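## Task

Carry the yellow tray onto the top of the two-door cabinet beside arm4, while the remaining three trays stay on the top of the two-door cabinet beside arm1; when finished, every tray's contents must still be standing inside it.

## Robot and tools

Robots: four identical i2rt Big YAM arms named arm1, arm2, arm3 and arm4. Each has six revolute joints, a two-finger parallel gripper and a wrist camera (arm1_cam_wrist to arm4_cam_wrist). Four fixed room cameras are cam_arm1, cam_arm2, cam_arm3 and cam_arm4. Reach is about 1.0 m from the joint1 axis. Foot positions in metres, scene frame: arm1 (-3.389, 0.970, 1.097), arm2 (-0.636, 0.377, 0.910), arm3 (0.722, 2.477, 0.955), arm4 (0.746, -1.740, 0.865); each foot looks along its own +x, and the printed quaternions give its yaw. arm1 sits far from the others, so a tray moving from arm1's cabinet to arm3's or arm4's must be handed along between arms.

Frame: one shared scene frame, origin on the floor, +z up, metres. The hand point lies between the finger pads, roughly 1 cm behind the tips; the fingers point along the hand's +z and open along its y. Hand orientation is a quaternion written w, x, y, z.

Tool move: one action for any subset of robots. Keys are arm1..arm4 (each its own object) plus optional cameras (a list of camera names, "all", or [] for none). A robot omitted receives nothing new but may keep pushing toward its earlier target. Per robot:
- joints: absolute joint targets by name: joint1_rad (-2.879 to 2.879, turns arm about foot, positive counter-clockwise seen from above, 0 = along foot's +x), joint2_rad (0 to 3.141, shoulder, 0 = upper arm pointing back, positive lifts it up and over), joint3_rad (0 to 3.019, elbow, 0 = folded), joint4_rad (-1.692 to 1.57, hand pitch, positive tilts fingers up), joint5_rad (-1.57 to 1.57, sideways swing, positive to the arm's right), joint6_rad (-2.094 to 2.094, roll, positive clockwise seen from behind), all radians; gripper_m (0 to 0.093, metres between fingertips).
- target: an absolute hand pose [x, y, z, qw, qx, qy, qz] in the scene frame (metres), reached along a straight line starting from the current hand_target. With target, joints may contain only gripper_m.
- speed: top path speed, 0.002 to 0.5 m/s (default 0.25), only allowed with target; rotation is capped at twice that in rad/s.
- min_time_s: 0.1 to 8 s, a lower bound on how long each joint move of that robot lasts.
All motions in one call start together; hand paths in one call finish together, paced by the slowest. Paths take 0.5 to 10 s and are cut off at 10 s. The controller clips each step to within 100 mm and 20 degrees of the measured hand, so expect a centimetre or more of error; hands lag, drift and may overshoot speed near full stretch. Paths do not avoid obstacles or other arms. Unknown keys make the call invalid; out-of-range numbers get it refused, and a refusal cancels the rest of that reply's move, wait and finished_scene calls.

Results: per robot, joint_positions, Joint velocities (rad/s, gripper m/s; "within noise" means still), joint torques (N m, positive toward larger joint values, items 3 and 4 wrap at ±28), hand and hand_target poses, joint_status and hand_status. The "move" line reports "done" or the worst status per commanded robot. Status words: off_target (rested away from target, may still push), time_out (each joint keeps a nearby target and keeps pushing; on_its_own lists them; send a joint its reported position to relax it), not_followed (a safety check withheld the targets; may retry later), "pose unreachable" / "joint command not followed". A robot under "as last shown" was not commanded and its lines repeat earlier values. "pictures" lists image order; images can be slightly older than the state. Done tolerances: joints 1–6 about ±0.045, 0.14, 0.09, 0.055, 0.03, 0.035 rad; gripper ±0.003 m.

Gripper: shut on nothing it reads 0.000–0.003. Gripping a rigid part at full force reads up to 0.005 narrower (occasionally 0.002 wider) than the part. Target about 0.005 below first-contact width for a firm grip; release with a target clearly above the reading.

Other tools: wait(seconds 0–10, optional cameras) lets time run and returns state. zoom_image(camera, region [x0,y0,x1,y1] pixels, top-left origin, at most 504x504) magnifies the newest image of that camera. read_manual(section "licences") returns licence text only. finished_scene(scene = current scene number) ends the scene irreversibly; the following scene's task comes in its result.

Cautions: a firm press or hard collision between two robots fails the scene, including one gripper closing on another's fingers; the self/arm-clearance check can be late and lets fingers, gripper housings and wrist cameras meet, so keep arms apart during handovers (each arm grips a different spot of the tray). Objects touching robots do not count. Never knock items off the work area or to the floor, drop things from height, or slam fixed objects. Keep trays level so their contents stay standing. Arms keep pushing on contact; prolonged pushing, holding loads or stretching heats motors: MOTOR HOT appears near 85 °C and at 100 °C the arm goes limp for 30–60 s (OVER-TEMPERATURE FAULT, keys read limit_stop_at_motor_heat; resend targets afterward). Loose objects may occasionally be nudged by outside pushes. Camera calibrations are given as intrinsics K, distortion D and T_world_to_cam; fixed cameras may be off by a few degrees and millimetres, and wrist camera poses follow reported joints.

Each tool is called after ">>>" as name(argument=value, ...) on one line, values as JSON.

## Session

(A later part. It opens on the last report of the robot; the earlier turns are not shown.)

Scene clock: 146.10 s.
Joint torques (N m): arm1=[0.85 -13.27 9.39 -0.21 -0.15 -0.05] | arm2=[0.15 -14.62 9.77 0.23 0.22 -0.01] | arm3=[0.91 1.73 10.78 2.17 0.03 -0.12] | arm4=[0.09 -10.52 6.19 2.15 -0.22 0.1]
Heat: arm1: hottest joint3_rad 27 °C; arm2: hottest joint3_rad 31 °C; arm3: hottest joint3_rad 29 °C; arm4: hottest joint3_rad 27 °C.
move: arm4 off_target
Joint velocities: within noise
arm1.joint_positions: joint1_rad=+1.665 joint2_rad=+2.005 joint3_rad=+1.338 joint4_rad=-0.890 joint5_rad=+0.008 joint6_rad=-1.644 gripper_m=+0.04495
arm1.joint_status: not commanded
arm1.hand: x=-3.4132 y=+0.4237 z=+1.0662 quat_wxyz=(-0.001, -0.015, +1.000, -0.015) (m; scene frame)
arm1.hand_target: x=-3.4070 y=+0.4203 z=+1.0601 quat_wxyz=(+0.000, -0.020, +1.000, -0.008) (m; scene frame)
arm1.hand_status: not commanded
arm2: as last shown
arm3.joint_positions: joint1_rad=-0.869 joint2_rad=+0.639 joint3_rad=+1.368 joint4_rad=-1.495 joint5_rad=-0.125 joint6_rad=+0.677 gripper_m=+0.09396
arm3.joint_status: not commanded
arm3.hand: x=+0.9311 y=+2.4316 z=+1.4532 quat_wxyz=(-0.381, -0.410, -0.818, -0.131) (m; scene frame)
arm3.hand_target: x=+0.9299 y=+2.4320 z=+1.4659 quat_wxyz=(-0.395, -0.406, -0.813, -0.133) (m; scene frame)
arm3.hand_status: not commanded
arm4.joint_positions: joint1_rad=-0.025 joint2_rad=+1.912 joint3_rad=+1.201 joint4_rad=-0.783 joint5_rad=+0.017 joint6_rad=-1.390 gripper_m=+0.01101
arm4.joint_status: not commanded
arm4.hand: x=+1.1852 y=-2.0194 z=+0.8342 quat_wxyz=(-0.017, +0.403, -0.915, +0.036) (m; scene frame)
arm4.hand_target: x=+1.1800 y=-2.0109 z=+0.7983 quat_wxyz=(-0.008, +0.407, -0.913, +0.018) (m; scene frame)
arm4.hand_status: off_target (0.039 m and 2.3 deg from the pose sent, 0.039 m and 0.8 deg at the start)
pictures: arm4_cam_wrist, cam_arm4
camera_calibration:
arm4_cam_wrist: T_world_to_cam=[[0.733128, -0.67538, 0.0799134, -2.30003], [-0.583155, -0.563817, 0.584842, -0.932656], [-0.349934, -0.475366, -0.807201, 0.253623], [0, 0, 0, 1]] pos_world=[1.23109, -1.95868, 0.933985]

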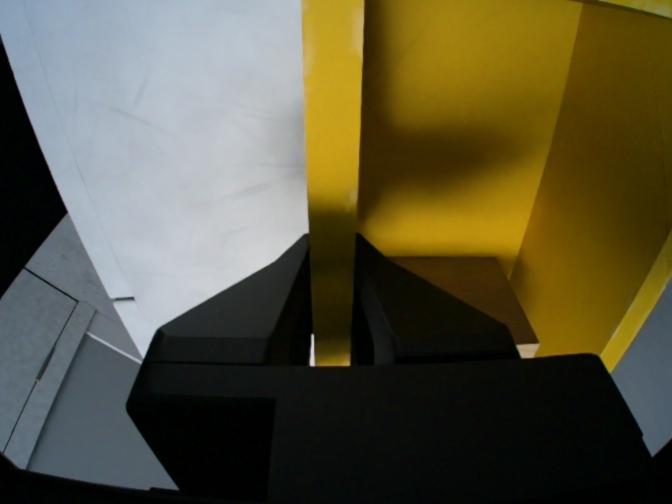

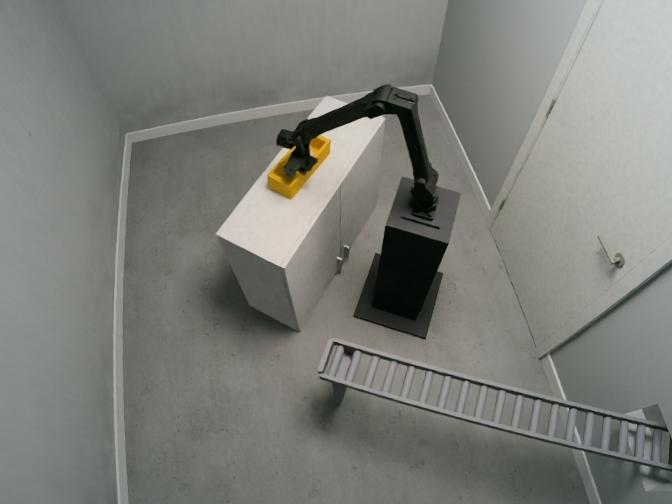

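>>> move(arm4={"target":[1.182,-2.012,0.83,-0.008,0.407,-0.9135,0.018],"speed":0.1})

>>> move(arm4={"joints":{"gripper_m":0.03}})

>>> move(arm4={"target":[1.182,-2.012,1.0,-0.008,0.407,-0.9135,0.018],"speed":0.3}, cameras=["cam_arm4","cam_arm1","arm4_cam_wrist"])

>>> zoom_image(camera="cam_arm4", region=[200, 80, 400, 280])

Scene clock: 147.57 s.
Joint torques (N m): arm1=[0.85 -13.33 9.4 -0.21 -0.15 -0.05] | arm2=[0.15 -14.62 9.78 0.21 0.22 -0.01] | arm3=[0.91 2.02 10.74 2.13 0.05 -0.11] | arm4=[0.15 -14.21 8.16 -0.32 -0.22 0.12]
Heat: arm1: hottest joint3_rad 27 °C; arm2: hottest joint3_rad 31 °C; arm3: hottest joint3_rad 29 °C; arm4: hottest joint3_rad 27 °C.
move: arm4 done
Joint velocities: within noise
arm1, arm3: as last shown
arm2.joint_positions: joint1_rad=+0.826 joint2_rad=+1.907 joint3_rad=+1.292 joint4_rad=-0.892 joint5_rad=-0.014 joint6_rad=+1.314 gripper_m=+0.04495
arm2.joint_status: not commanded
arm2.hand: x=-1.0016 y=-0.0178 z=+0.9119 quat_wxyz=(+0.034, +0.969, -0.244, -0.012) (m; scene frame)
arm2.hand_target: x=-1.0106 y=-0.0307 z=+0.9203 quat_wxyz=(+0.043, +0.968, -0.246, -0.019) (m; scene frame)
arm2.hand_status: not commanded
arm4.joint_positions: joint1_rad=-0.025 joint2_rad=+1.910 joint3_rad=+1.201 joint4_rad=-0.804 joint5_rad=+0.017 joint6_rad=-1.392 gripper_m=+0.01101
arm4.joint_status: not commanded
arm4.hand: x=+1.1811 y=-2.0168 z=+0.8345 quat_wxyz=(-0.012, +0.403, -0.915, +0.028) (m; scene frame)
arm4.hand_target: x=+1.1821 y=-2.0120 z=+0.8302 quat_wxyz=(-0.008, +0.407, -0.913, +0.018) (m; scene frame)
arm4.hand_status: done (0.007 m and 1.3 deg from the pose sent, 0.009 m and 2.3 deg at the start)
pictures: none

Scene clock: 148.13 s.
Joint torques (N m): arm1=[0.85 -13.27 9.39 -0.21 -0.15 -0.05] | arm2=[0.15 -14.62 9.78 0.21 0.22 -0.01] | arm3=[1.03 1.79 10.78 2.15 0.05 -0.12] | arm4=[0.38 -14.39 8.17 -0.06 -0.13 0.12]
Heat: arm1: hottest joint3_rad 27 °C; arm2: hottest joint3_rad 31 °C; arm3: hottest joint3_rad 29 °C; arm4: hottest joint3_rad 27 °C.
move: arm4 done
Joint velocities: within noise
arm1, arm2, arm3: as last shown
arm4.joint_positions: joint1_rad=-0.025 joint2_rad=+1.911 joint3_rad=+1.201 joint4_rad=-0.810 joint5_rad=+0.015 joint6_rad=-1.392 gripper_m=+0.02985
arm4.joint_status: all done
arm4.hand: x=+1.1799 y=-2.0155 z=+0.8342 quat_wxyz=(-0.011, +0.404, -0.915, +0.024) (m; scene frame)
arm4.hand_target: x=+1.1820 y=-2.0120 z=+0.8301 quat_wxyz=(-0.008, +0.407, -0.913, +0.018) (m; scene frame)
arm4.hand_status: not commanded
pictures: none

Scene clock: 149.57 s.
Joint torques (N m): arm1=[0.85 -13.33 9.39 -0.23 -0.15 -0.05] | arm2=[0.15 -14.62 9.78 0.23 0.22 -0.01] | arm3=[0.91 1.9 10.71 2.18 0.04 -0.13] | arm4=[0.38 -12.45 12.3 -0.1 -0.13 0.14]
Heat: arm1: hottest joint3_rad 27 °C; arm2: hottest joint3_rad 31 °C; arm3: hottest joint3_rad 29 °C; arm4: hottest joint3_rad 27 °C.
move: arm4 off_target
Joint velocities: within noise
arm1, arm2, arm3: as last shown
arm4.joint_positions: joint1_rad=-0.025 joint2_rad=+1.687 joint3_rad=+1.366 joint4_rad=-1.220 joint5_rad=+0.015 joint6_rad=-1.392 gripper_m=+0.02994
arm4.joint_status: not commanded
arm4.hand: x=+1.1698 y=-2.0104 z=+0.9967 quat_wxyz=(-0.005, +0.404, -0.915, +0.016) (m; scene frame)
arm4.hand_target: x=+1.1818 y=-2.0118 z=+1.0000 quat_wxyz=(-0.008, +0.407, -0.913, +0.018) (m; scene frame)
arm4.hand_status: off_target (0.013 m and 0.6 deg from the pose sent, 0.166 m and 0.9 deg at the start)
pictures: arm4_cam_wrist, cam_arm1, cam_arm4
camera_calibration:
arm4_cam_wrist: T_world_to_cam=[[0.736569, -0.675498, 0.0341758, -2.25427], [-0.559759, -0.580445, 0.5914, -1.09889], [-0.379652, -0.454737, -0.805654, 0.458306], [0, 0, 0, 1]] pos_world=[1.21931, -1.9522, 1.09616]

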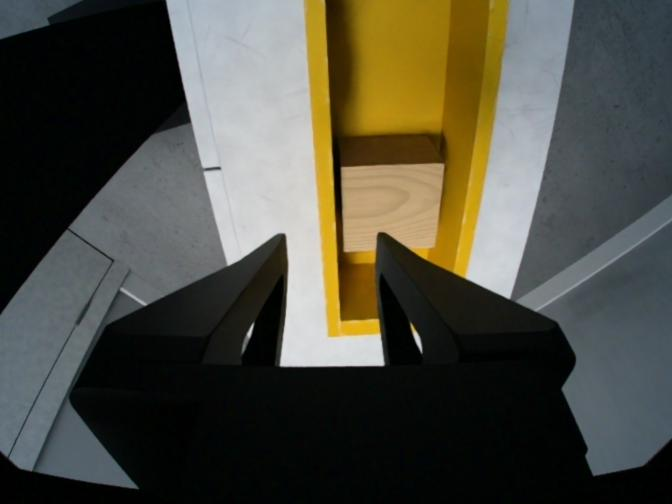

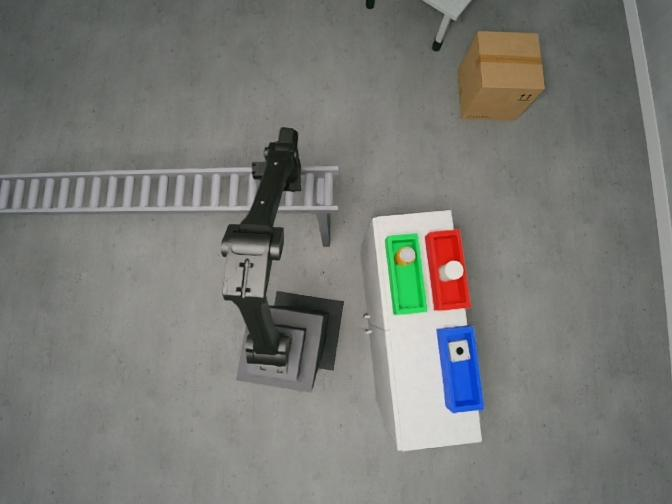

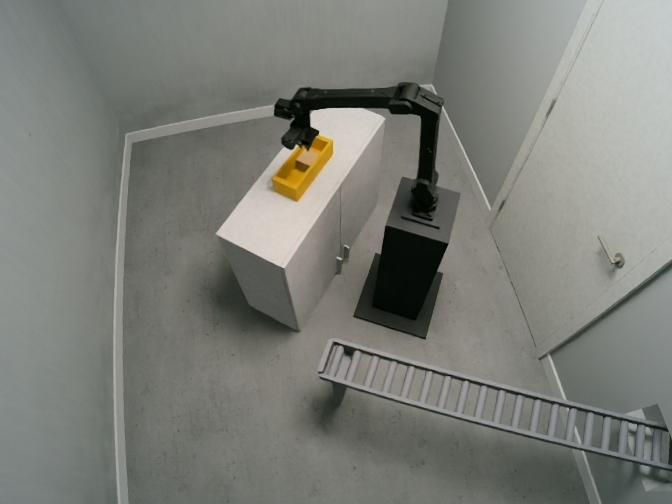

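Scaled by 2.520 from the camera's 672x504 image, which has a finer 960x720 frame.

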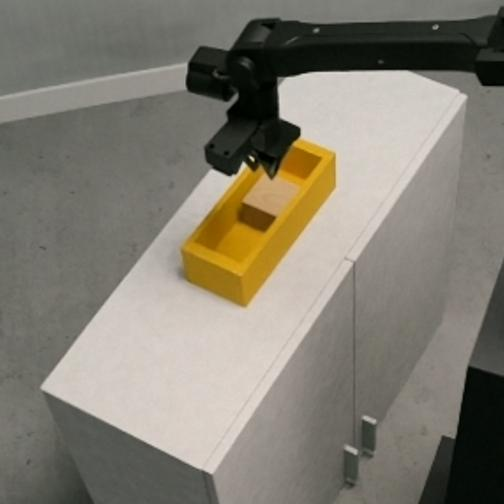

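Done well.

>>> finished_scene(scene=1)

The scene is finished: the task was done.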